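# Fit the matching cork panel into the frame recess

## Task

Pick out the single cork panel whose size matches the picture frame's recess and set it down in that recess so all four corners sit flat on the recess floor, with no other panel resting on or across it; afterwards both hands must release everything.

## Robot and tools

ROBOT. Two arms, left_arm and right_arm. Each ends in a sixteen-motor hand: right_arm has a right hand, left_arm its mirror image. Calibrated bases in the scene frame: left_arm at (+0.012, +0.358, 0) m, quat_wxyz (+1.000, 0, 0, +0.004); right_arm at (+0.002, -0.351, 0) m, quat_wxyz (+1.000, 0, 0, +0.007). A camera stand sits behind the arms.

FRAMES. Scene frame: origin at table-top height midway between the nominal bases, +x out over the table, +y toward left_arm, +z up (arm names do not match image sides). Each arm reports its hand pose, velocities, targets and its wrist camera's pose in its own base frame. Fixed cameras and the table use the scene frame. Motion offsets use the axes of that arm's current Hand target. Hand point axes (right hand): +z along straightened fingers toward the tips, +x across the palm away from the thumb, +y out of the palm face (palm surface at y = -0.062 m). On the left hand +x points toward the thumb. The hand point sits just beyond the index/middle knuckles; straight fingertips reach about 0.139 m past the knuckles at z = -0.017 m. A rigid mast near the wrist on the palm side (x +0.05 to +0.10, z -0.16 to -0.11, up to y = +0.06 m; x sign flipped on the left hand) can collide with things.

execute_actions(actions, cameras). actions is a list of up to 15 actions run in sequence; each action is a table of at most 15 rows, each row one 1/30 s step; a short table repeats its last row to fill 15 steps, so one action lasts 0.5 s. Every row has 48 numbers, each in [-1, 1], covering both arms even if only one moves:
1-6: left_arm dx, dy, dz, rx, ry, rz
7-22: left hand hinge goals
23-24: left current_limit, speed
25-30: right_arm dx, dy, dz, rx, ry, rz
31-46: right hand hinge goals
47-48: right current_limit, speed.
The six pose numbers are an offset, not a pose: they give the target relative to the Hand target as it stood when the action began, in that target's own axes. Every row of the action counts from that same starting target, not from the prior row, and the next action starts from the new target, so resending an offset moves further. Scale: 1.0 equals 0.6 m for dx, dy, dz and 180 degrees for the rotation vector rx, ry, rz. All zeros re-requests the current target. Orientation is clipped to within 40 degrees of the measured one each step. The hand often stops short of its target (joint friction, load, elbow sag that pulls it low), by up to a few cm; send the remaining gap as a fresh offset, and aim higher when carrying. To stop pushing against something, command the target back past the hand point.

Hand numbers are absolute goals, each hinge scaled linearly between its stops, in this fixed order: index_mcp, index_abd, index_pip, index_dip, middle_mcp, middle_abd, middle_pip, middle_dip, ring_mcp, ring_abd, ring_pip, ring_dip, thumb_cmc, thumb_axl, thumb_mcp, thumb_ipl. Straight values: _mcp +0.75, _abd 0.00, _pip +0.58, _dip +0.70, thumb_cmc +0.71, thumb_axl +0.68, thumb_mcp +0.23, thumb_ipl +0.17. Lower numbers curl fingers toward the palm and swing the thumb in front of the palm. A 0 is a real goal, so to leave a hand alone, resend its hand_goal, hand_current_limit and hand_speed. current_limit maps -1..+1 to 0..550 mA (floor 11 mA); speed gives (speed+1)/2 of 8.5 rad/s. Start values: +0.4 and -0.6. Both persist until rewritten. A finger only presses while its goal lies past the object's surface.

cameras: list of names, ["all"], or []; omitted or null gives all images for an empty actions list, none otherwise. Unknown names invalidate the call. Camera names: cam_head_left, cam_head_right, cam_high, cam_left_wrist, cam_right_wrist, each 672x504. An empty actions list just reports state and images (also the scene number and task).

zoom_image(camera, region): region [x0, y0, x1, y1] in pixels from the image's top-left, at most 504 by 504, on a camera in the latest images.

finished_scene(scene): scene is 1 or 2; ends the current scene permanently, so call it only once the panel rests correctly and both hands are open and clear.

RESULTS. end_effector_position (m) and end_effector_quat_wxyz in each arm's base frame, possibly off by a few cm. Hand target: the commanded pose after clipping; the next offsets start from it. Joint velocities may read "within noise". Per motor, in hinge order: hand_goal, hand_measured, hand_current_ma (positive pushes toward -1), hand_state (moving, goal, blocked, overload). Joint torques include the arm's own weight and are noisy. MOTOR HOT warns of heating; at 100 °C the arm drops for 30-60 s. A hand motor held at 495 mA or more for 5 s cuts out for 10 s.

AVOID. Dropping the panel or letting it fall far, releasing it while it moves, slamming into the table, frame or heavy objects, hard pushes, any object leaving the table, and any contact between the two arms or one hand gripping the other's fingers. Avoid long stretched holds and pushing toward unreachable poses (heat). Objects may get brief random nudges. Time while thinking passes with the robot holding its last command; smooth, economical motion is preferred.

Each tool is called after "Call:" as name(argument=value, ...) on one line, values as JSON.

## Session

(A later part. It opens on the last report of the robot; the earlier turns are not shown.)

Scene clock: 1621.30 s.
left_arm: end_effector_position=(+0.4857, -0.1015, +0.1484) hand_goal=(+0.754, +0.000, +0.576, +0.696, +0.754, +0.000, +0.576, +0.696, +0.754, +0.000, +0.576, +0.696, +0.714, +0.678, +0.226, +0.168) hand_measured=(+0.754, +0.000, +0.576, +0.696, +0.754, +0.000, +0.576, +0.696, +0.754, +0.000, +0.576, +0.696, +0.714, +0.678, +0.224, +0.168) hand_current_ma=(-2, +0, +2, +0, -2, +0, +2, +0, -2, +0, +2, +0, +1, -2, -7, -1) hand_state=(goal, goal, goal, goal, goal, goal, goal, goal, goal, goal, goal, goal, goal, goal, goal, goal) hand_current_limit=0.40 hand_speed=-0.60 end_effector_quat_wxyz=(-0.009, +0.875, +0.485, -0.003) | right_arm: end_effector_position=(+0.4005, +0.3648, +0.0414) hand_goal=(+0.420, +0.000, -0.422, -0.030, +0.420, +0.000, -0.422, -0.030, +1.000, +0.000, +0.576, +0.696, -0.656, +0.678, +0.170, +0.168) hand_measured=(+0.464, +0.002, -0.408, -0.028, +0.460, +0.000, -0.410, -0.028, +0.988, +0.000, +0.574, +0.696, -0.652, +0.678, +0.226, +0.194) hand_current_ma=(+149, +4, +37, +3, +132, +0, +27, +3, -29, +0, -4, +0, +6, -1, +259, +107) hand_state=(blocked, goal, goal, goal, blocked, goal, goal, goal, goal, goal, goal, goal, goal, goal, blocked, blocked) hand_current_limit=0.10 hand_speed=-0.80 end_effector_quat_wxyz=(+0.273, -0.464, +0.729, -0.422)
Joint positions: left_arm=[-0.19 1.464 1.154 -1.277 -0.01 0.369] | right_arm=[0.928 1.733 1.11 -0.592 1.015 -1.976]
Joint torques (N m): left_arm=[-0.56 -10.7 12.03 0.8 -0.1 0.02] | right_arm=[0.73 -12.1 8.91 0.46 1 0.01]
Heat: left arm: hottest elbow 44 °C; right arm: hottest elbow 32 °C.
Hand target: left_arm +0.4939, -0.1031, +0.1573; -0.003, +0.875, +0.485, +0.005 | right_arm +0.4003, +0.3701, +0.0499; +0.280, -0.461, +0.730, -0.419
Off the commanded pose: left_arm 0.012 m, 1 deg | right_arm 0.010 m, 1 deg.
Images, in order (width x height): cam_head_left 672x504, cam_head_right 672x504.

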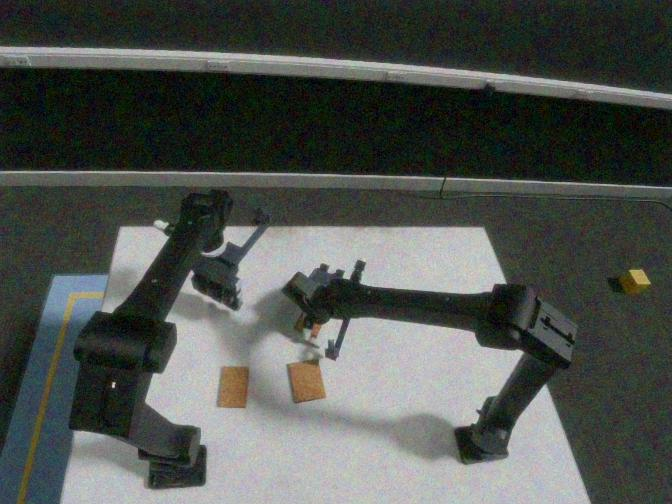

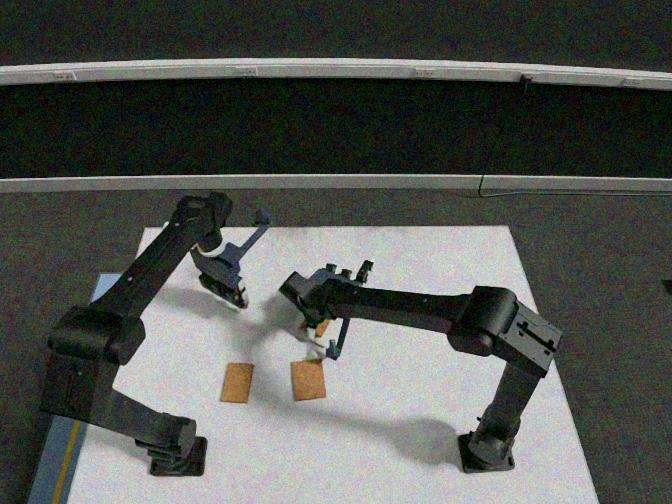

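Call:
execute_actions(actions=[[[0,0,0,0,0,0,0.754,0,0.576,0.696,0.754,0,0.576,0.696,0.754,0,0.576,0.696,0.714,0.678,0.226,0.168,0.4,-0.6,-0.0025,0.0004,-0.0074,0,0,0,0.42,0,-0.423,-0.03,0.42,0,-0.423,-0.03,1,0,0.576,0.696,-0.657,0.678,0.17,0.168,0.1,-0.8]],[[0,0,0,0,0,0,0.754,0,0.576,0.696,0.754,0,0.576,0.696,0.754,0,0.576,0.696,0.714,0.678,0.226,0.168,0.4,-0.6,-0.0025,0.0004,-0.0074,0,0,0,0.42,0,-0.423,-0.03,0.42,0,-0.423,-0.03,1,0,0.576,0.696,-0.657,0.678,0.17,0.168,0.1,-0.8]]], cameras=["cam_head_left","cam_head_right"])

Call:
zoom_image(camera="cam_head_right", region=[292, 312, 332, 352])

Call:
zoom_image(camera="cam_head_left", region=[292, 312, 332, 352])

Scene clock: 1649.90 s.
left_arm: end_effector_position=(+0.4857, -0.1015, +0.1484) hand_goal=(+0.754, +0.000, +0.576, +0.696, +0.754, +0.000, +0.576, +0.696, +0.754, +0.000, +0.576, +0.696, +0.714, +0.678, +0.226, +0.168) hand_measured=(+0.754, +0.000, +0.576, +0.696, +0.754, +0.000, +0.576, +0.696, +0.754, +0.000, +0.576, +0.696, +0.714, +0.678, +0.224, +0.168) hand_current_ma=(-2, +0, +2, +0, -2, +0, +2, +0, -2, +0, +2, +0, +1, -2, -7, -1) hand_state=(goal, goal, goal, goal, goal, goal, goal, goal, goal, goal, goal, goal, goal, goal, goal, goal) hand_current_limit=0.40 hand_speed=-0.60 end_effector_quat_wxyz=(-0.009, +0.875, +0.485, -0.003) | right_arm: end_effector_position=(+0.3937, +0.3630, +0.0413) hand_goal=(+0.420, +0.000, -0.422, -0.030, +0.420, +0.000, -0.422, -0.030, +1.000, +0.000, +0.576, +0.696, -0.656, +0.678, +0.170, +0.168) hand_measured=(+0.464, +0.002, -0.408, -0.030, +0.460, +0.000, -0.410, -0.028, +0.988, +0.000, +0.574, +0.696, -0.652, +0.678, +0.226, +0.194) hand_current_ma=(+149, +4, +37, +1, +132, +0, +27, +3, -29, +0, -4, +0, +6, -1, +259, +107) hand_state=(blocked, goal, goal, goal, blocked, goal, goal, goal, goal, goal, goal, goal, goal, goal, blocked, blocked) hand_current_limit=0.10 hand_speed=-0.80 end_effector_quat_wxyz=(+0.268, -0.463, +0.729, -0.426)
Joint positions: left_arm=[-0.19 1.464 1.154 -1.277 -0.01 0.369] | right_arm=[0.939 1.731 1.11 -0.632 1.024 -1.944]
Joint torques (N m): left_arm=[-0.44 -10.64 12.01 0.8 -0.1 0.01] | right_arm=[1.32 -11.87 10.1 0.39 0.9 0.01]
Heat: left arm: hottest elbow 44 °C; right arm: hottest elbow 32 °C.
Hand target: left_arm +0.4939, -0.1031, +0.1573; -0.003, +0.875, +0.485, +0.005 | right_arm +0.3944, +0.3761, +0.0538; +0.280, -0.461, +0.730, -0.419
Off the commanded pose: left_arm 0.012 m, 1 deg | right_arm 0.018 m, 2 deg.
Images, in order (width x height): cam_head_left 672x504, cam_head_right 672x504.

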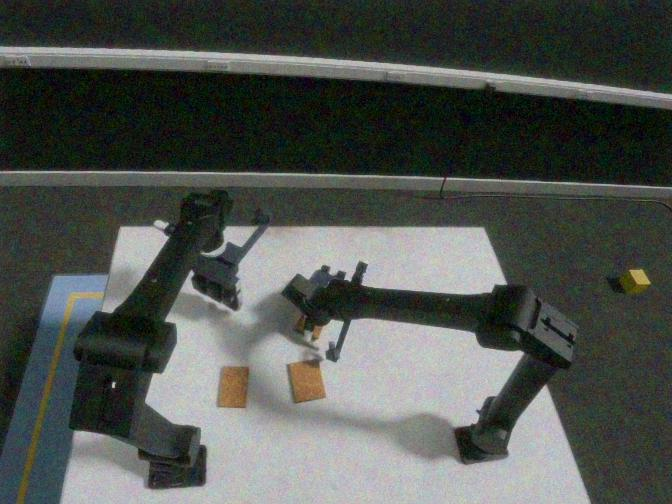

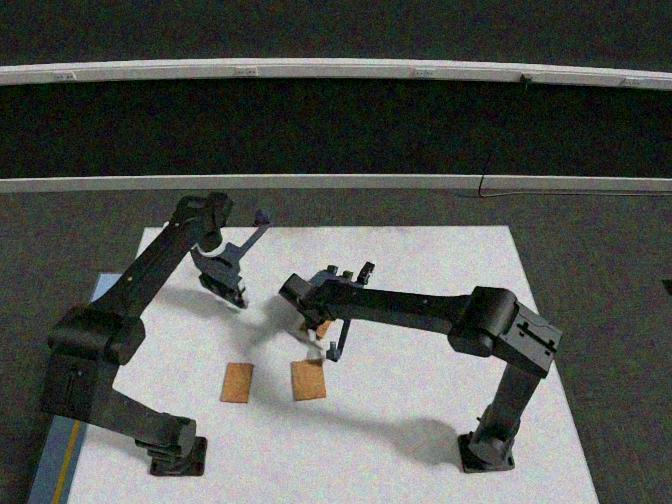

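Scaled by 12.600 from the camera's 672x504 image, which has a finer 960x720 frame.

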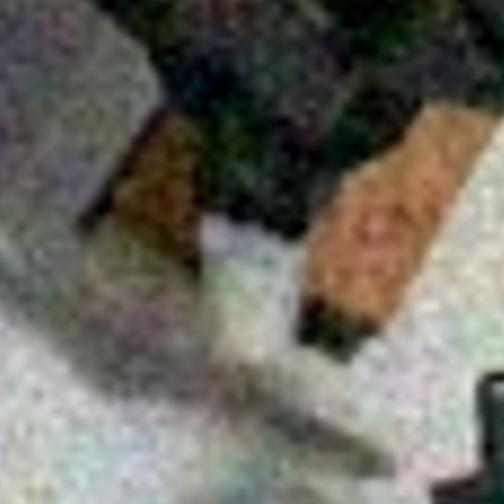

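Scaled by 12.600 from the camera's 672x504 image, which has a finer 960x720 frame.

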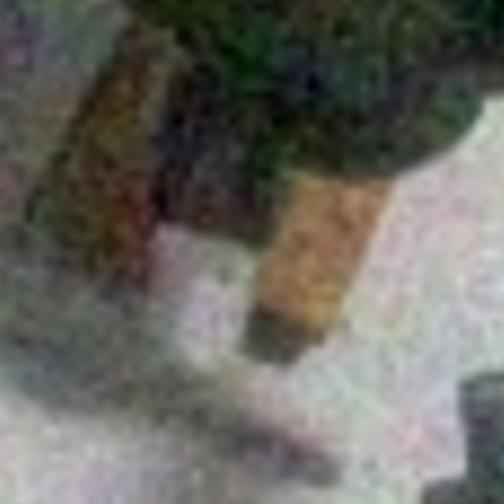

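Call:
execute_actions(actions=[[[0,0,0,0,0,0,0.754,0,0.576,0.696,0.754,0,0.576,0.696,0.754,0,0.576,0.696,0.714,0.678,0.226,0.168,0.4,-0.6,0,-0.0087,-0.005,0,0,0,0.42,0,-0.423,-0.03,0.42,0,-0.423,-0.03,1,0,0.576,0.696,-0.657,0.678,0.17,0.168,0.1,-0.8]]], cameras=["cam_head_left","cam_head_right"])

Call:
zoom_image(camera="cam_head_right", region=[292, 312, 332, 352])

Call:
zoom_image(camera="cam_head_left", region=[292, 312, 332, 352])

Scene clock: 1663.03 s.
left_arm: end_effector_position=(+0.4857, -0.1015, +0.1484) hand_goal=(+0.754, +0.000, +0.576, +0.696, +0.754, +0.000, +0.576, +0.696, +0.754, +0.000, +0.576, +0.696, +0.714, +0.678, +0.226, +0.168) hand_measured=(+0.754, +0.000, +0.576, +0.696, +0.754, +0.000, +0.576, +0.696, +0.754, +0.000, +0.576, +0.696, +0.714, +0.678, +0.224, +0.168) hand_current_ma=(-2, +0, +2, +0, -2, +0, +2, +0, -2, +0, +2, +0, +1, -2, -7, -1) hand_state=(goal, goal, goal, goal, goal, goal, goal, goal, goal, goal, goal, goal, goal, goal, goal, goal) hand_current_limit=0.40 hand_speed=-0.60 end_effector_quat_wxyz=(-0.009, +0.875, +0.485, -0.003) | right_arm: end_effector_position=(+0.3911, +0.3604, +0.0423) hand_goal=(+0.420, +0.000, -0.422, -0.030, +0.420, +0.000, -0.422, -0.030, +1.000, +0.000, +0.576, +0.696, -0.656, +0.678, +0.170, +0.168) hand_measured=(+0.464, +0.002, -0.408, -0.028, +0.460, +0.000, -0.410, -0.028, +0.988, +0.000, +0.574, +0.696, -0.652, +0.678, +0.226, +0.194) hand_current_ma=(+149, +4, +37, +3, +132, +0, +27, +3, -29, +0, -4, +0, +6, -1, +259, +107) hand_state=(blocked, goal, goal, goal, blocked, goal, goal, goal, goal, goal, goal, goal, goal, goal, blocked, blocked) hand_current_limit=0.10 hand_speed=-0.80 end_effector_quat_wxyz=(+0.263, -0.467, +0.728, -0.428)
Joint positions: left_arm=[-0.19 1.464 1.154 -1.277 -0.01 0.369] | right_arm=[0.94 1.727 1.11 -0.65 1.024 -1.944]
Joint torques (N m): left_arm=[-0.56 -10.75 12.05 0.79 -0.09 0.02] | right_arm=[1.26 -12.28 10.61 0.47 0.9 0]
Heat: left arm: hottest elbow 44 °C; right arm: hottest elbow 32 °C.
Hand target: left_arm +0.4939, -0.1031, +0.1573; -0.003, +0.875, +0.485, +0.005 | right_arm +0.3942, +0.3760, +0.0598; +0.280, -0.461, +0.730, -0.419
Off the commanded pose: left_arm 0.012 m, 1 deg | right_arm 0.024 m, 2 deg.
Images, in order (width x height): cam_head_left 672x504, cam_head_right 672x504.

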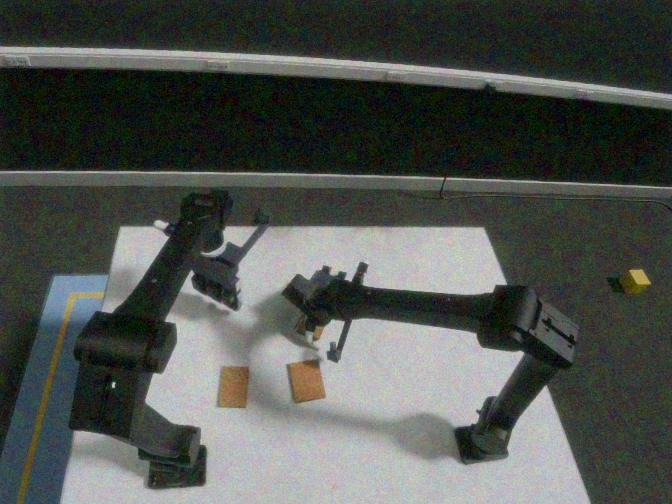

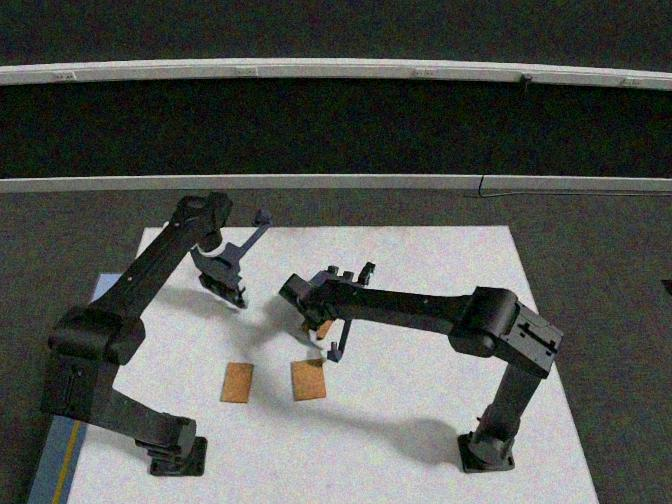

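Scaled by 12.600 from the camera's 672x504 image, which has a finer 960x720 frame.

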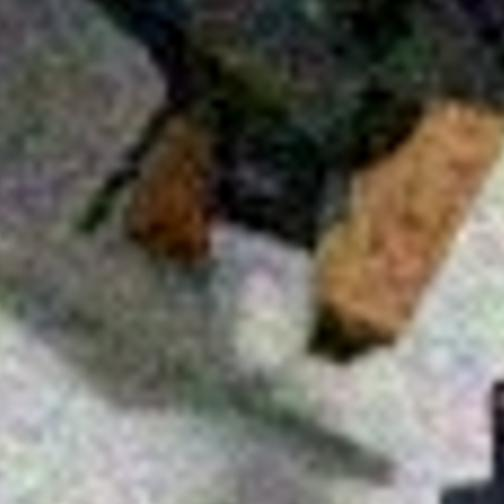

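Scaled by 12.600 from the camera's 672x504 image, which has a finer 960x720 frame.

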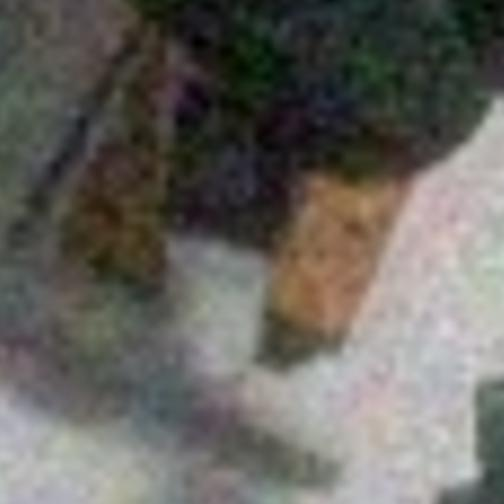

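Call:
execute_actions(actions=[[[0,0,0,0,0,0,0.754,0,0.576,0.696,0.754,0,0.576,0.696,0.754,0,0.576,0.696,0.714,0.678,0.226,0.168,0.4,-0.6,0,-0.0087,-0.005,0,0,0,0.42,0,-0.423,-0.03,0.42,0,-0.423,-0.03,1,0,0.576,0.696,-0.657,0.678,0.17,0.168,0.1,-0.8]]])

Scene clock: 1672.03 s.
left_arm: end_effector_position=(+0.4857, -0.1015, +0.1484) hand_goal=(+0.754, +0.000, +0.576, +0.696, +0.754, +0.000, +0.576, +0.696, +0.754, +0.000, +0.576, +0.696, +0.714, +0.678, +0.226, +0.168) hand_measured=(+0.754, +0.000, +0.576, +0.696, +0.754, +0.000, +0.576, +0.696, +0.754, +0.000, +0.576, +0.696, +0.714, +0.678, +0.224, +0.168) hand_current_ma=(-2, +0, +2, +0, -2, +0, +2, +0, -2, +0, +2, +0, +1, -2, -7, -1) hand_state=(goal, goal, goal, goal, goal, goal, goal, goal, goal, goal, goal, goal, goal, goal, goal, goal) hand_current_limit=0.40 hand_speed=-0.60 end_effector_quat_wxyz=(-0.009, +0.875, +0.485, -0.003) | right_arm: end_effector_position=(+0.3896, +0.3583, +0.0469) hand_goal=(+0.420, +0.000, -0.422, -0.030, +0.420, +0.000, -0.422, -0.030, +1.000, +0.000, +0.576, +0.696, -0.656, +0.678, +0.170, +0.168) hand_measured=(+0.464, +0.002, -0.408, -0.028, +0.460, +0.000, -0.410, -0.028, +0.988, +0.000, +0.574, +0.696, -0.652, +0.678, +0.226, +0.194) hand_current_ma=(+149, +4, +37, +3, +132, +0, +27, +3, -29, +0, -4, +0, +6, -1, +259, +107) hand_state=(blocked, goal, goal, goal, blocked, goal, goal, goal, goal, goal, goal, goal, goal, goal, blocked, blocked) hand_current_limit=0.10 hand_speed=-0.80 end_effector_quat_wxyz=(+0.261, -0.468, +0.728, -0.428)
Joint positions: left_arm=[-0.19 1.464 1.154 -1.277 -0.01 0.369] | right_arm=[0.94 1.716 1.11 -0.665 1.024 -1.944]
Joint torques (N m): left_arm=[-0.38 -10.75 12.04 0.79 -0.08 0.03] | right_arm=[1.14 -12.16 11.22 0.44 0.9 0]
Heat: left arm: hottest elbow 44 °C; right arm: hottest elbow 32 °C.
Hand target: left_arm +0.4939, -0.1031, +0.1573; -0.003, +0.875, +0.485, +0.005 | right_arm +0.3941, +0.3759, +0.0660; +0.280, -0.461, +0.730, -0.419
Off the commanded pose: left_arm 0.012 m, 1 deg | right_arm 0.026 m, 3 deg.

Call:
execute_actions(actions=[[[0,0,0,0,0,0,0.754,0,0.576,0.696,0.754,0,0.576,0.696,0.754,0,0.576,0.696,0.714,0.678,0.226,0.168,0.4,-0.6,-0.0091,0.002,-0.0035,0,0,0,0.42,0,-0.423,-0.03,0.42,0,-0.423,-0.03,1,0,0.576,0.696,-0.657,0.678,0.17,0.168,0.1,-0.8]]])

Scene clock: 1677.87 s.
left_arm: end_effector_position=(+0.4857, -0.1015, +0.1484) hand_goal=(+0.754, +0.000, +0.576, +0.696, +0.754, +0.000, +0.576, +0.696, +0.754, +0.000, +0.576, +0.696, +0.714, +0.678, +0.226, +0.168) hand_measured=(+0.754, +0.000, +0.576, +0.696, +0.754, +0.000, +0.576, +0.696, +0.754, +0.000, +0.576, +0.696, +0.714, +0.678, +0.224, +0.168) hand_current_ma=(-2, +0, +2, +0, -2, +0, +2, +0, -2, +0, +2, +0, +1, -2, -7, -1) hand_state=(goal, goal, goal, goal, goal, goal, goal, goal, goal, goal, goal, goal, goal, goal, goal, goal) hand_current_limit=0.40 hand_speed=-0.60 end_effector_quat_wxyz=(-0.009, +0.875, +0.485, -0.003) | right_arm: end_effector_position=(+0.3876, +0.3638, +0.0506) hand_goal=(+0.420, +0.000, -0.422, -0.030, +0.420, +0.000, -0.422, -0.030, +1.000, +0.000, +0.576, +0.696, -0.656, +0.678, +0.170, +0.168) hand_measured=(+0.464, +0.002, -0.408, -0.028, +0.460, +0.000, -0.410, -0.028, +0.988, +0.000, +0.574, +0.696, -0.652, +0.678, +0.226, +0.194) hand_current_ma=(+149, +4, +37, +3, +132, +0, +27, +3, -29, +0, -4, +0, +6, -1, +259, +107) hand_state=(blocked, goal, goal, goal, blocked, goal, goal, goal, goal, goal, goal, goal, goal, goal, blocked, blocked) hand_current_limit=0.10 hand_speed=-0.80 end_effector_quat_wxyz=(+0.263, -0.469, +0.727, -0.427)
Joint positions: left_arm=[-0.19 1.464 1.154 -1.277 -0.01 0.369] | right_arm=[0.949 1.716 1.123 -0.681 1.024 -1.936]
Joint torques (N m): left_arm=[-0.44 -10.52 12.08 0.77 -0.1 0.02] | right_arm=[1.03 -11.34 11.78 0.44 0.99 0.04]
Heat: left arm: hottest elbow 44 °C; right arm: hottest elbow 33 °C.
Hand target: left_arm +0.4939, -0.1031, +0.1573; -0.003, +0.875, +0.485, +0.005 | right_arm +0.3942, +0.3818, +0.0661; +0.280, -0.461, +0.730, -0.419
Off the commanded pose: left_arm 0.012 m, 1 deg | right_arm 0.025 m, 2 deg.

Call:
execute_actions(actions=[[[0,0,0,0,0,0,0.754,0,0.576,0.696,0.754,0,0.576,0.696,0.754,0,0.576,0.696,0.714,0.678,0.226,0.168,0.4,-0.6,-0.0091,0.002,-0.0035,0,0,0,0.42,0,-0.423,-0.03,0.42,0,-0.423,-0.03,1,0,0.576,0.696,-0.657,0.678,0.17,0.168,0.1,-0.8]]], cameras=["cam_head_left","cam_head_right"])

Call:
zoom_image(camera="cam_head_right", region=[285, 305, 335, 355])

Call:
zoom_image(camera="cam_head_left", region=[285, 305, 335, 355])

Scene clock: 1682.13 s.
left_arm: end_effector_position=(+0.4857, -0.1015, +0.1484) hand_goal=(+0.754, +0.000, +0.576, +0.696, +0.754, +0.000, +0.576, +0.696, +0.754, +0.000, +0.576, +0.696, +0.714, +0.678, +0.226, +0.168) hand_measured=(+0.754, +0.000, +0.576, +0.696, +0.754, +0.000, +0.576, +0.696, +0.754, +0.000, +0.576, +0.696, +0.714, +0.678, +0.224, +0.168) hand_current_ma=(-2, +0, +2, +0, -2, +0, +2, +0, -2, +0, +2, +0, +1, -2, -7, -1) hand_state=(goal, goal, goal, goal, goal, goal, goal, goal, goal, goal, goal, goal, goal, goal, goal, goal) hand_current_limit=0.40 hand_speed=-0.60 end_effector_quat_wxyz=(-0.009, +0.875, +0.485, -0.003) | right_arm: end_effector_position=(+0.3890, +0.3712, +0.0570) hand_goal=(+0.420, +0.000, -0.422, -0.030, +0.420, +0.000, -0.422, -0.030, +1.000, +0.000, +0.576, +0.696, -0.656, +0.678, +0.170, +0.168) hand_measured=(+0.464, +0.002, -0.408, -0.028, +0.460, +0.000, -0.410, -0.028, +0.988, +0.000, +0.574, +0.696, -0.652, +0.678, +0.226, +0.194) hand_current_ma=(+149, +4, +37, +3, +132, +0, +27, +3, -29, +0, -4, +0, +6, -1, +259, +107) hand_state=(blocked, goal, goal, goal, blocked, goal, goal, goal, goal, goal, goal, goal, goal, goal, blocked, blocked) hand_current_limit=0.10 hand_speed=-0.80 end_effector_quat_wxyz=(+0.268, -0.466, +0.729, -0.424)
Joint positions: left_arm=[-0.19 1.464 1.154 -1.277 -0.01 0.369] | right_arm=[0.955 1.716 1.142 -0.696 1.024 -1.923]
Joint torques (N m): left_arm=[-0.44 -10.64 12.05 0.75 -0.11 0.03] | right_arm=[1.14 -10.52 11.82 0.43 1.05 0.04]
Heat: left arm: hottest elbow 44 °C; right arm: hottest elbow 33 °C.
Hand target: left_arm +0.4939, -0.1031, +0.1573; -0.003, +0.875, +0.485, +0.005 | right_arm +0.3944, +0.3880, +0.0662; +0.280, -0.461, +0.730, -0.419
Off the commanded pose: left_arm 0.012 m, 1 deg | right_arm 0.020 m, 2 deg.
Images, in order (width x height): cam_head_left 672x504, cam_head_right 672x504.

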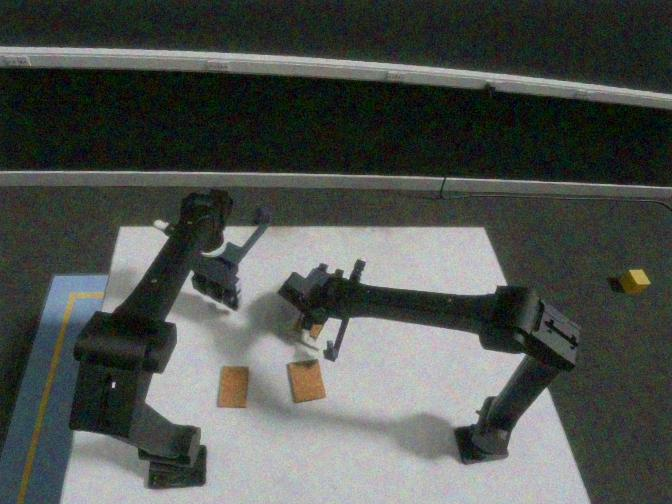

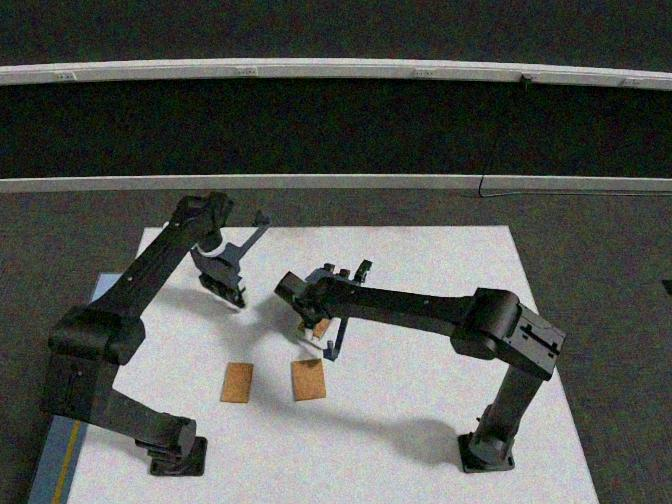

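Scaled by 10.080 from the camera's 672x504 image, which has a finer 960x720 frame.

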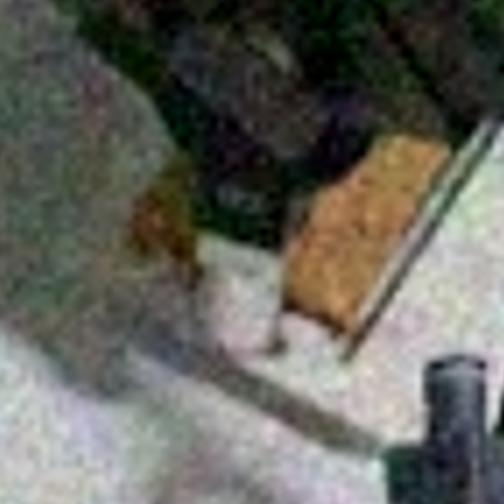

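Scaled by 10.080 from the camera's 672x504 image, which has a finer 960x720 frame.

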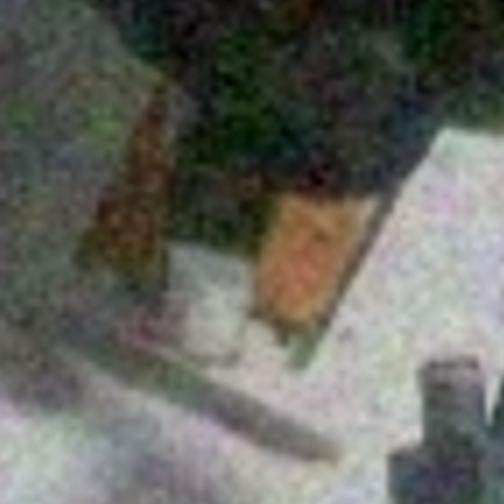

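Call:
execute_actions(actions=[[[0,0,0,0,0,0,0.754,0,0.576,0.696,0.754,0,0.576,0.696,0.754,0,0.576,0.696,0.714,0.678,0.226,0.168,0.4,-0.6,0,0.0087,0.005,0,0,0,0.42,0,-0.423,-0.03,0.42,0,-0.423,-0.03,1,0,0.576,0.696,-0.657,0.678,0.17,0.168,0.1,-0.8]]])

Scene clock: 1692.33 s.
left_arm: end_effector_position=(+0.4857, -0.1015, +0.1484) hand_goal=(+0.754, +0.000, +0.576, +0.696, +0.754, +0.000, +0.576, +0.696, +0.754, +0.000, +0.576, +0.696, +0.714, +0.678, +0.226, +0.168) hand_measured=(+0.754, +0.000, +0.576, +0.696, +0.754, +0.000, +0.576, +0.696, +0.754, +0.000, +0.576, +0.696, +0.714, +0.678, +0.224, +0.168) hand_current_ma=(-2, +0, +2, +0, -2, +0, +2, +0, -2, +0, +2, +0, +1, -2, -7, -1) hand_state=(goal, goal, goal, goal, goal, goal, goal, goal, goal, goal, goal, goal, goal, goal, goal, goal) hand_current_limit=0.40 hand_speed=-0.60 end_effector_quat_wxyz=(-0.009, +0.875, +0.485, -0.003) | right_arm: end_effector_position=(+0.3887, +0.3706, +0.0524) hand_goal=(+0.420, +0.000, -0.422, -0.030, +0.420, +0.000, -0.422, -0.030, +1.000, +0.000, +0.576, +0.696, -0.656, +0.678, +0.170, +0.168) hand_measured=(+0.464, +0.002, -0.408, -0.028, +0.460, +0.000, -0.410, -0.028, +0.988, +0.000, +0.574, +0.696, -0.652, +0.678, +0.226, +0.194) hand_current_ma=(+149, +4, +37, +3, +132, +0, +27, +3, -29, +0, -4, +0, +6, -1, +259, +107) hand_state=(blocked, goal, goal, goal, blocked, goal, goal, goal, goal, goal, goal, goal, goal, goal, blocked, blocked) hand_current_limit=0.10 hand_speed=-0.80 end_effector_quat_wxyz=(+0.265, -0.468, +0.728, -0.426)
Joint positions: left_arm=[-0.19 1.464 1.154 -1.277 -0.01 0.369] | right_arm=[0.955 1.726 1.142 -0.696 1.025 -1.923]
Joint torques (N m): left_arm=[-0.44 -10.58 12.01 0.83 -0.08 0.01] | right_arm=[1.08 -10.58 11.19 0.87 1.04 0.04]
Heat: left arm: hottest elbow 44 °C; right arm: hottest elbow 34 °C.
Hand target: left_arm +0.4939, -0.1031, +0.1573; -0.003, +0.875, +0.485, +0.005 | right_arm +0.3945, +0.3880, +0.0603; +0.281, -0.461, +0.730, -0.419
Off the commanded pose: left_arm 0.012 m, 1 deg | right_arm 0.020 m, 2 deg.

Call:
execute_actions(actions=[[[0,0,0,0,0,0,0.754,0,0.576,0.696,0.754,0,0.576,0.696,0.754,0,0.576,0.696,0.714,0.678,0.226,0.168,0.4,-0.6,0,0.0072,0.0042,0,0,0,0.42,0,-0.423,-0.03,0.42,0,-0.423,-0.03,1,0,0.576,0.696,-0.657,0.678,0.17,0.168,0.1,-0.8]]], cameras=["cam_head_left","cam_head_right"])

Call:
zoom_image(camera="cam_head_right", region=[292, 312, 332, 352])

Call:
zoom_image(camera="cam_head_left", region=[292, 312, 332, 352])

Scene clock: 1696.97 s.
left_arm: end_effector_position=(+0.4857, -0.1015, +0.1484) hand_goal=(+0.754, +0.000, +0.576, +0.696, +0.754, +0.000, +0.576, +0.696, +0.754, +0.000, +0.576, +0.696, +0.714, +0.678, +0.226, +0.168) hand_measured=(+0.754, +0.000, +0.576, +0.696, +0.754, +0.000, +0.576, +0.696, +0.754, +0.000, +0.576, +0.696, +0.714, +0.678, +0.224, +0.168) hand_current_ma=(-2, +0, +2, +0, -2, +0, +2, +0, -2, +0, +2, +0, +1, -2, -7, -1) hand_state=(goal, goal, goal, goal, goal, goal, goal, goal, goal, goal, goal, goal, goal, goal, goal, goal) hand_current_limit=0.40 hand_speed=-0.60 end_effector_quat_wxyz=(-0.009, +0.875, +0.485, -0.003) | right_arm: end_effector_position=(+0.3892, +0.3714, +0.0493) hand_goal=(+0.420, +0.000, -0.422, -0.030, +0.420, +0.000, -0.422, -0.030, +1.000, +0.000, +0.576, +0.696, -0.656, +0.678, +0.170, +0.168) hand_measured=(+0.464, +0.002, -0.408, -0.028, +0.460, +0.000, -0.410, -0.028, +0.988, +0.000, +0.574, +0.696, -0.652, +0.678, +0.226, +0.194) hand_current_ma=(+149, +4, +37, +3, +132, +0, +27, +3, -29, +0, -4, +0, +6, -1, +259, +107) hand_state=(blocked, goal, goal, goal, blocked, goal, goal, goal, goal, goal, goal, goal, goal, goal, blocked, blocked) hand_current_limit=0.10 hand_speed=-0.80 end_effector_quat_wxyz=(+0.265, -0.468, +0.728, -0.426)
Joint positions: left_arm=[-0.19 1.464 1.154 -1.277 -0.01 0.369] | right_arm=[0.955 1.733 1.142 -0.69 1.025 -1.922]
Joint torques (N m): left_arm=[-0.5 -10.7 11.97 0.8 -0.1 0.01] | right_arm=[1.08 -10.64 10.76 1.09 1.04 0.04]
Heat: left arm: hottest elbow 44 °C; right arm: hottest elbow 34 °C.
Hand target: left_arm +0.4939, -0.1031, +0.1573; -0.003, +0.875, +0.485, +0.005 | right_arm +0.3946, +0.3881, +0.0553; +0.281, -0.461, +0.730, -0.419
Off the commanded pose: left_arm 0.012 m, 1 deg | right_arm 0.019 m, 2 deg.
Images, in order (width x height): cam_head_left 672x504, cam_head_right 672x504.

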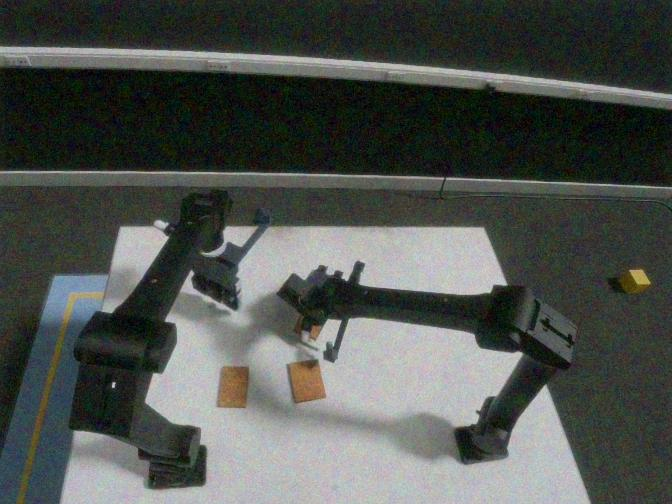

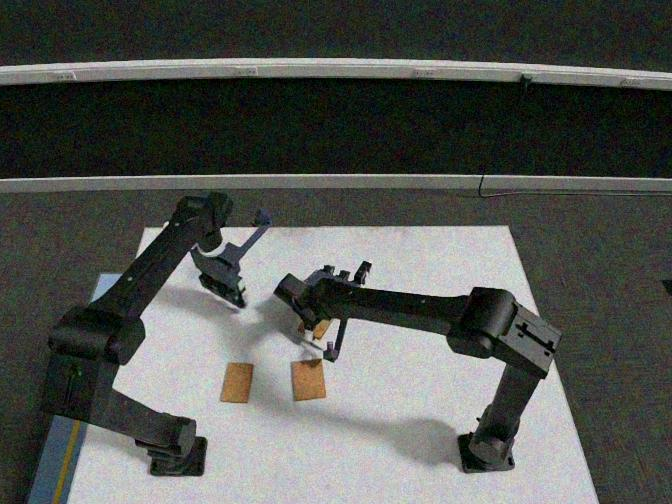

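Scaled by 12.600 from the camera's 672x504 image, which has a finer 960x720 frame.

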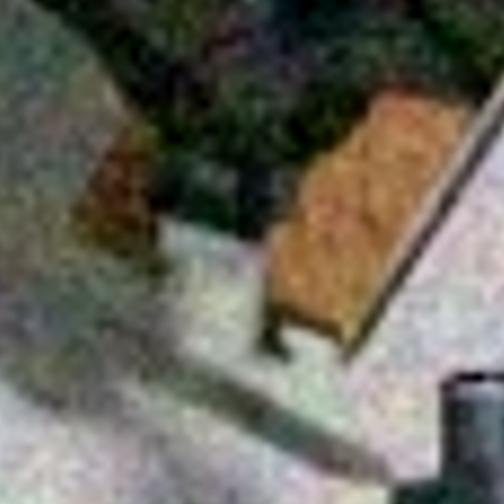

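Scaled by 12.600 from the camera's 672x504 image, which has a finer 960x720 frame.

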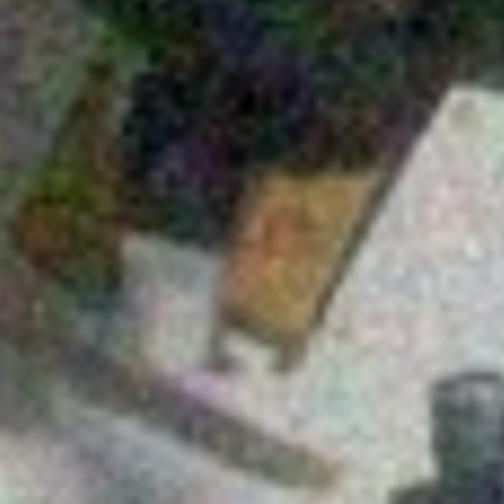

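Call:
execute_actions(actions=[[[0,0,0,0,0,0,0.754,0,0.576,0.696,0.754,0,0.576,0.696,0.754,0,0.576,0.696,0.714,0.678,0.226,0.168,0.4,-0.6,-0.003,0.007,0.0012,0,0,0,0.42,0,-0.423,-0.03,0.42,0,-0.423,-0.03,1,0,0.576,0.696,-0.657,0.678,0.17,0.168,0.1,-0.8]]], cameras=["cam_head_left","cam_head_right"])

Call:
zoom_image(camera="cam_head_right", region=[292, 312, 332, 352])

Call:
zoom_image(camera="cam_head_left", region=[292, 312, 332, 352])

Scene clock: 1708.37 s.
left_arm: end_effector_position=(+0.4857, -0.1015, +0.1484) hand_goal=(+0.754, +0.000, +0.576, +0.696, +0.754, +0.000, +0.576, +0.696, +0.754, +0.000, +0.576, +0.696, +0.714, +0.678, +0.226, +0.168) hand_measured=(+0.754, +0.000, +0.576, +0.696, +0.754, +0.000, +0.576, +0.696, +0.754, +0.000, +0.576, +0.696, +0.714, +0.678, +0.224, +0.168) hand_current_ma=(-2, +0, +2, +0, -2, +0, +2, +0, -2, +0, +2, +0, +1, -2, -7, -1) hand_state=(goal, goal, goal, goal, goal, goal, goal, goal, goal, goal, goal, goal, goal, goal, goal, goal) hand_current_limit=0.40 hand_speed=-0.60 end_effector_quat_wxyz=(-0.009, +0.875, +0.485, -0.003) | right_arm: end_effector_position=(+0.3886, +0.3724, +0.0441) hand_goal=(+0.420, +0.000, -0.422, -0.030, +0.420, +0.000, -0.422, -0.030, +1.000, +0.000, +0.576, +0.696, -0.656, +0.678, +0.170, +0.168) hand_measured=(+0.464, +0.002, -0.408, -0.028, +0.460, +0.000, -0.410, -0.028, +0.988, +0.000, +0.574, +0.696, -0.652, +0.678, +0.226, +0.194) hand_current_ma=(+149, +4, +37, +3, +132, +0, +27, +3, -29, +0, -4, +0, +6, -1, +259, +107) hand_state=(blocked, goal, goal, goal, blocked, goal, goal, goal, goal, goal, goal, goal, goal, goal, blocked, blocked) hand_current_limit=0.10 hand_speed=-0.80 end_effector_quat_wxyz=(+0.263, -0.468, +0.728, -0.426)
Joint positions: left_arm=[-0.19 1.464 1.154 -1.277 -0.01 0.369] | right_arm=[0.958 1.744 1.142 -0.687 1.026 -1.916]
Joint torques (N m): left_arm=[-0.5 -10.75 12 0.8 -0.09 0.01] | right_arm=[1.14 -10.7 10.85 1.06 1.04 0.05]
Heat: left arm: hottest elbow 44 °C; right arm: hottest elbow 34 °C.
Hand target: left_arm +0.4939, -0.1031, +0.1573; -0.003, +0.875, +0.485, +0.005 | right_arm +0.3941, +0.3904, +0.0512; +0.280, -0.461, +0.730, -0.419
Off the commanded pose: left_arm 0.012 m, 1 deg | right_arm 0.020 m, 2 deg.
Images, in order (width x height): cam_head_left 672x504, cam_head_right 672x504.

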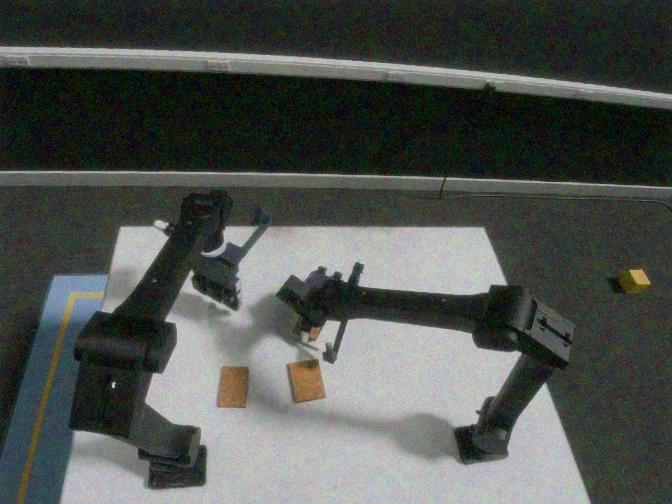

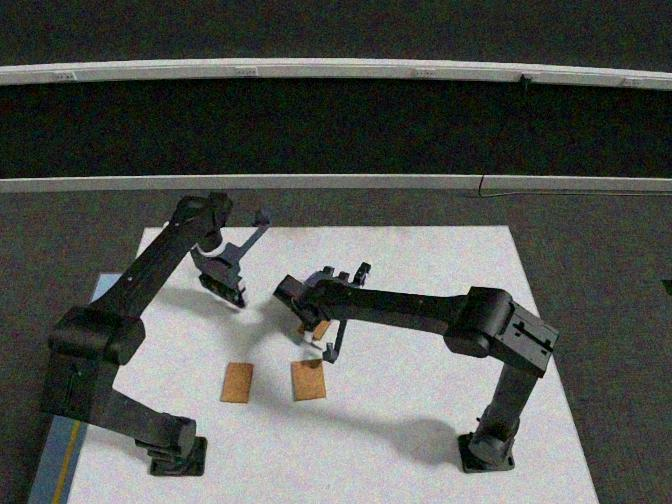

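Scaled by 12.600 from the camera's 672x504 image, which has a finer 960x720 frame.

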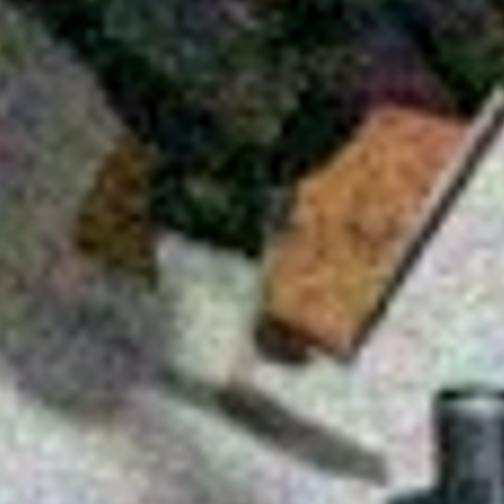

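Scaled by 12.600 from the camera's 672x504 image, which has a finer 960x720 frame.

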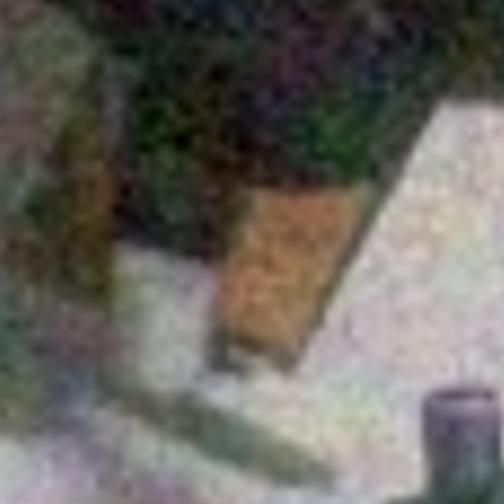

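Call:
execute_actions(actions=[[[0,0,0,0,0,0,0.754,0,0.576,0.696,0.754,0,0.576,0.696,0.754,0,0.576,0.696,0.714,0.678,0.226,0.168,0.4,-0.6,-0.002,0.0046,0.0036,0,0,0,0.42,0,-0.423,-0.03,0.42,0,-0.423,-0.03,1,0,0.576,0.696,-0.657,0.678,0.17,0.168,0.1,-0.8]]], cameras=["cam_head_left","cam_head_right"])

Call:
zoom_image(camera="cam_head_right", region=[292, 312, 332, 352])

Call:
zoom_image(camera="cam_head_left", region=[292, 312, 332, 352])

Scene clock: 1721.00 s.
left_arm: end_effector_position=(+0.4857, -0.1015, +0.1484) hand_goal=(+0.754, +0.000, +0.576, +0.696, +0.754, +0.000, +0.576, +0.696, +0.754, +0.000, +0.576, +0.696, +0.714, +0.678, +0.226, +0.168) hand_measured=(+0.754, +0.000, +0.576, +0.696, +0.754, +0.000, +0.576, +0.696, +0.754, +0.000, +0.576, +0.696, +0.714, +0.678, +0.224, +0.168) hand_current_ma=(-2, +0, +2, +0, -2, +0, +2, +0, -2, +0, +2, +0, +1, -2, -7, -1) hand_state=(goal, goal, goal, goal, goal, goal, goal, goal, goal, goal, goal, goal, goal, goal, goal, goal) hand_current_limit=0.40 hand_speed=-0.60 end_effector_quat_wxyz=(-0.009, +0.875, +0.485, -0.003) | right_arm: end_effector_position=(+0.3895, +0.3735, +0.0431) hand_goal=(+0.420, +0.000, -0.422, -0.030, +0.420, +0.000, -0.422, -0.030, +1.000, +0.000, +0.576, +0.696, -0.656, +0.678, +0.170, +0.168) hand_measured=(+0.464, +0.002, -0.408, -0.030, +0.460, +0.000, -0.410, -0.028, +0.988, +0.000, +0.574, +0.696, -0.654, +0.678, +0.226, +0.194) hand_current_ma=(+149, +4, +37, -1, +132, +0, +28, +5, -29, +0, -4, +0, +4, -1, +259, +107) hand_state=(blocked, goal, goal, goal, blocked, goal, goal, goal, goal, goal, goal, goal, goal, goal, blocked, blocked) hand_current_limit=0.10 hand_speed=-0.80 end_effector_quat_wxyz=(+0.265, -0.467, +0.728, -0.426)
Joint positions: left_arm=[-0.19 1.464 1.154 -1.277 -0.01 0.369] | right_arm=[0.958 1.747 1.142 -0.679 1.027 -1.916]
Joint torques (N m): left_arm=[-0.62 -10.52 12.01 0.84 -0.1 0.01] | right_arm=[1.08 -10.46 10.91 1.09 1 0.03]
Heat: left arm: hottest elbow 44 °C; right arm: hottest elbow 35 °C.
Hand target: left_arm +0.4939, -0.1031, +0.1573; -0.003, +0.875, +0.485, +0.005 | right_arm +0.3951, +0.3913, +0.0478; +0.280, -0.461, +0.730, -0.419
Off the commanded pose: left_arm 0.012 m, 1 deg | right_arm 0.019 m, 2 deg.
Images, in order (width x height): cam_head_left 672x504, cam_head_right 672x504.

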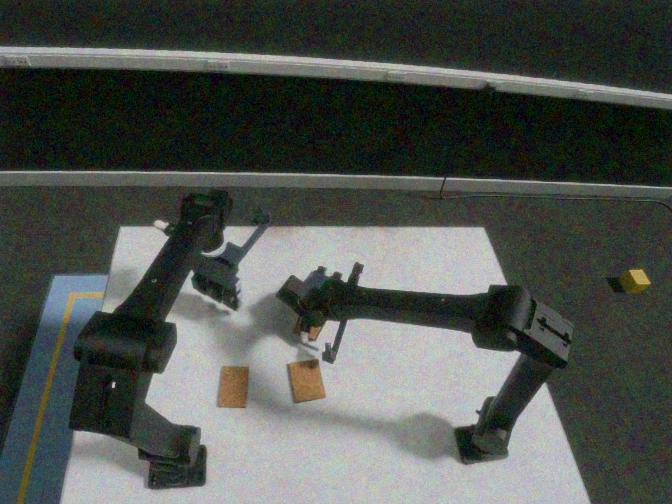

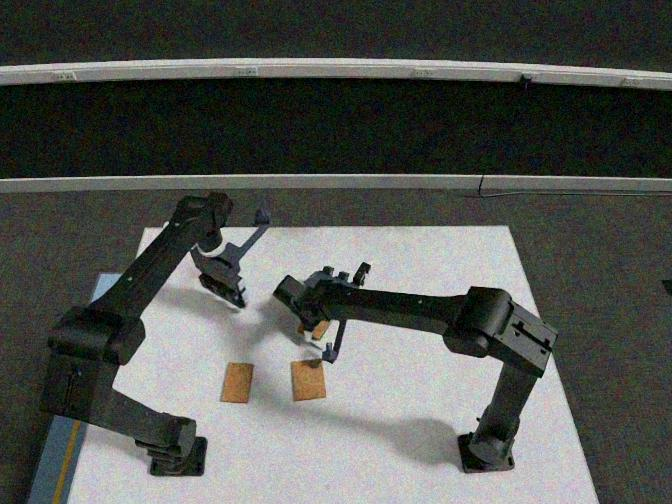

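Scaled by 12.600 from the camera's 672x504 image, which has a finer 960x720 frame.

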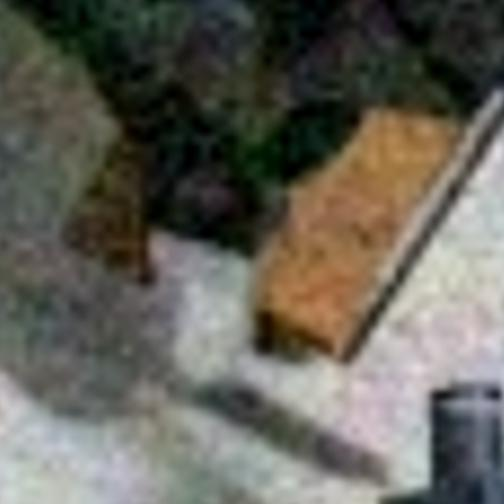

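Scaled by 12.600 from the camera's 672x504 image, which has a finer 960x720 frame.

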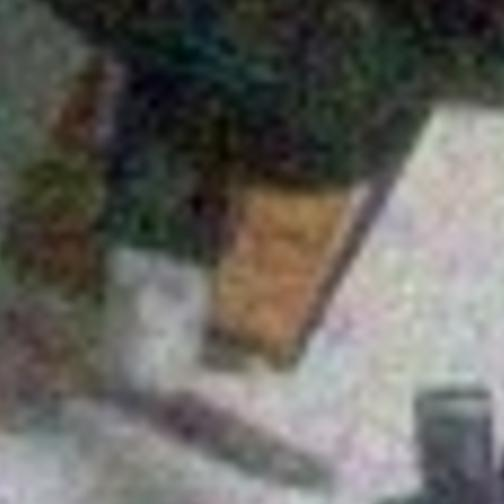

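Call:
execute_actions(actions=[[[0,0,0,0,0,0,0.754,0,0.576,0.696,0.754,0,0.576,0.696,0.754,0,0.576,0.696,0.714,0.678,0.226,0.168,0.4,-0.6,0.0025,0.002,0.0033,0,0.0048,0.0028,0.42,0,-0.423,-0.03,0.42,0,-0.423,-0.03,1,0,0.576,0.696,-0.657,0.678,0.17,0.168,0.1,-0.8]]], cameras=["cam_head_left","cam_head_right"])

Call:
zoom_image(camera="cam_head_right", region=[292, 312, 332, 352])

Call:
zoom_image(camera="cam_head_left", region=[292, 312, 332, 352])

Scene clock: 1732.70 s.
left_arm: end_effector_position=(+0.4857, -0.1015, +0.1484) hand_goal=(+0.754, +0.000, +0.576, +0.696, +0.754, +0.000, +0.576, +0.696, +0.754, +0.000, +0.576, +0.696, +0.714, +0.678, +0.226, +0.168) hand_measured=(+0.754, +0.000, +0.576, +0.696, +0.754, +0.000, +0.576, +0.696, +0.754, +0.000, +0.576, +0.696, +0.714, +0.678, +0.224, +0.168) hand_current_ma=(-2, +0, +2, +0, -2, +0, +2, +0, -2, +0, +2, +0, +1, -2, -7, -1) hand_state=(goal, goal, goal, goal, goal, goal, goal, goal, goal, goal, goal, goal, goal, goal, goal, goal) hand_current_limit=0.40 hand_speed=-0.60 end_effector_quat_wxyz=(-0.009, +0.875, +0.485, -0.003) | right_arm: end_effector_position=(+0.3907, +0.3740, +0.0418) hand_goal=(+0.420, +0.000, -0.422, -0.030, +0.420, +0.000, -0.422, -0.030, +1.000, +0.000, +0.576, +0.696, -0.656, +0.678, +0.170, +0.168) hand_measured=(+0.464, +0.002, -0.412, -0.034, +0.460, +0.000, -0.410, -0.026, +0.988, +0.000, +0.574, +0.696, -0.656, +0.678, +0.226, +0.194) hand_current_ma=(+149, +4, +25, -8, +132, +0, +29, +7, -29, +0, -4, +0, +0, -1, +259, +107) hand_state=(blocked, goal, goal, goal, blocked, goal, goal, goal, goal, goal, goal, goal, goal, goal, blocked, blocked) hand_current_limit=0.10 hand_speed=-0.80 end_effector_quat_wxyz=(+0.269, -0.458, +0.733, -0.426)
Joint positions: left_arm=[-0.19 1.464 1.154 -1.277 -0.01 0.369] | right_arm=[0.958 1.751 1.142 -0.683 1.031 -1.888]
Joint torques (N m): left_arm=[-0.44 -10.75 12.04 0.8 -0.08 0.02] | right_arm=[0.97 -10.23 11.37 0.44 0.99 0.04]
Heat: left arm: hottest elbow 44 °C; right arm: hottest elbow 35 °C.
Hand target: left_arm +0.4939, -0.1031, +0.1573; -0.003, +0.875, +0.485, +0.005 | right_arm +0.3956, +0.3895, +0.0458; +0.277, -0.455, +0.734, -0.422
Off the commanded pose: left_arm 0.012 m, 1 deg | right_arm 0.017 m, 1 deg.
Images, in order (width x height): cam_head_left 672x504, cam_head_right 672x504.

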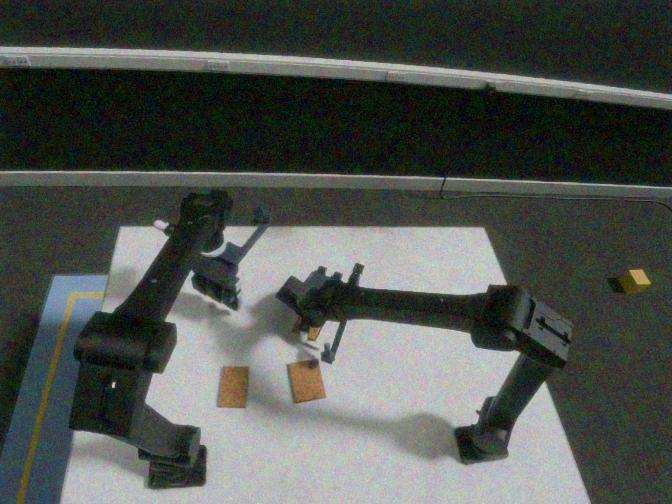

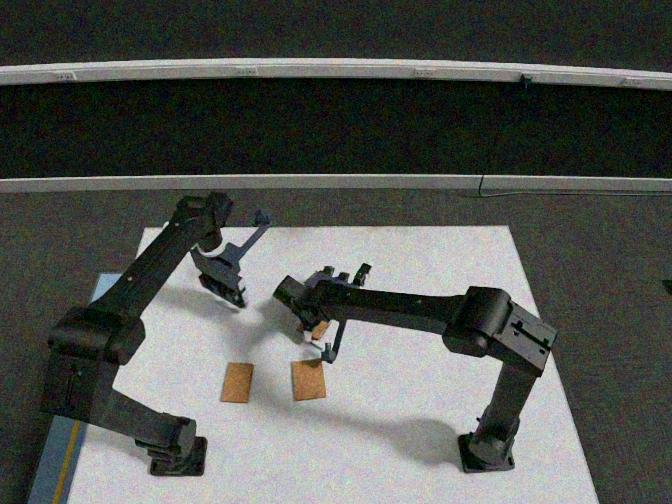

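Scaled by 12.600 from the camera's 672x504 image, which has a finer 960x720 frame.

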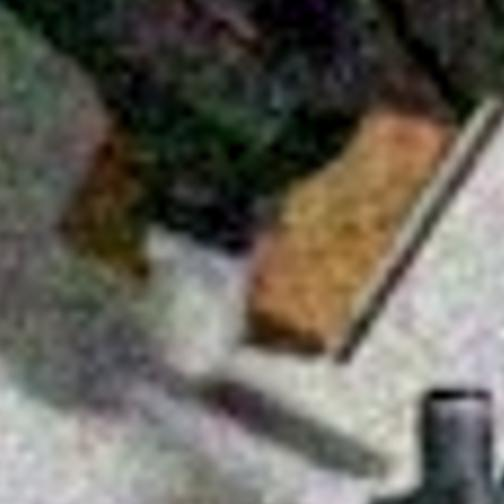

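Scaled by 12.600 from the camera's 672x504 image, which has a finer 960x720 frame.

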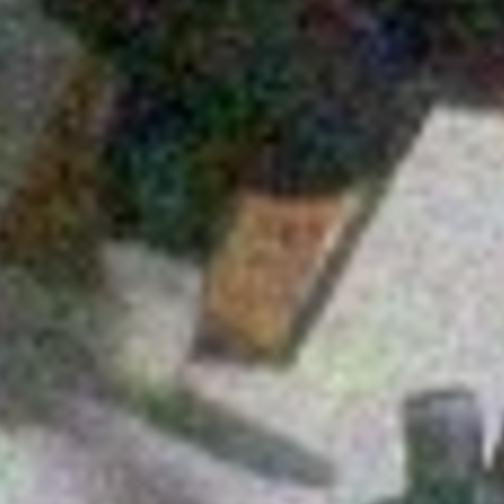

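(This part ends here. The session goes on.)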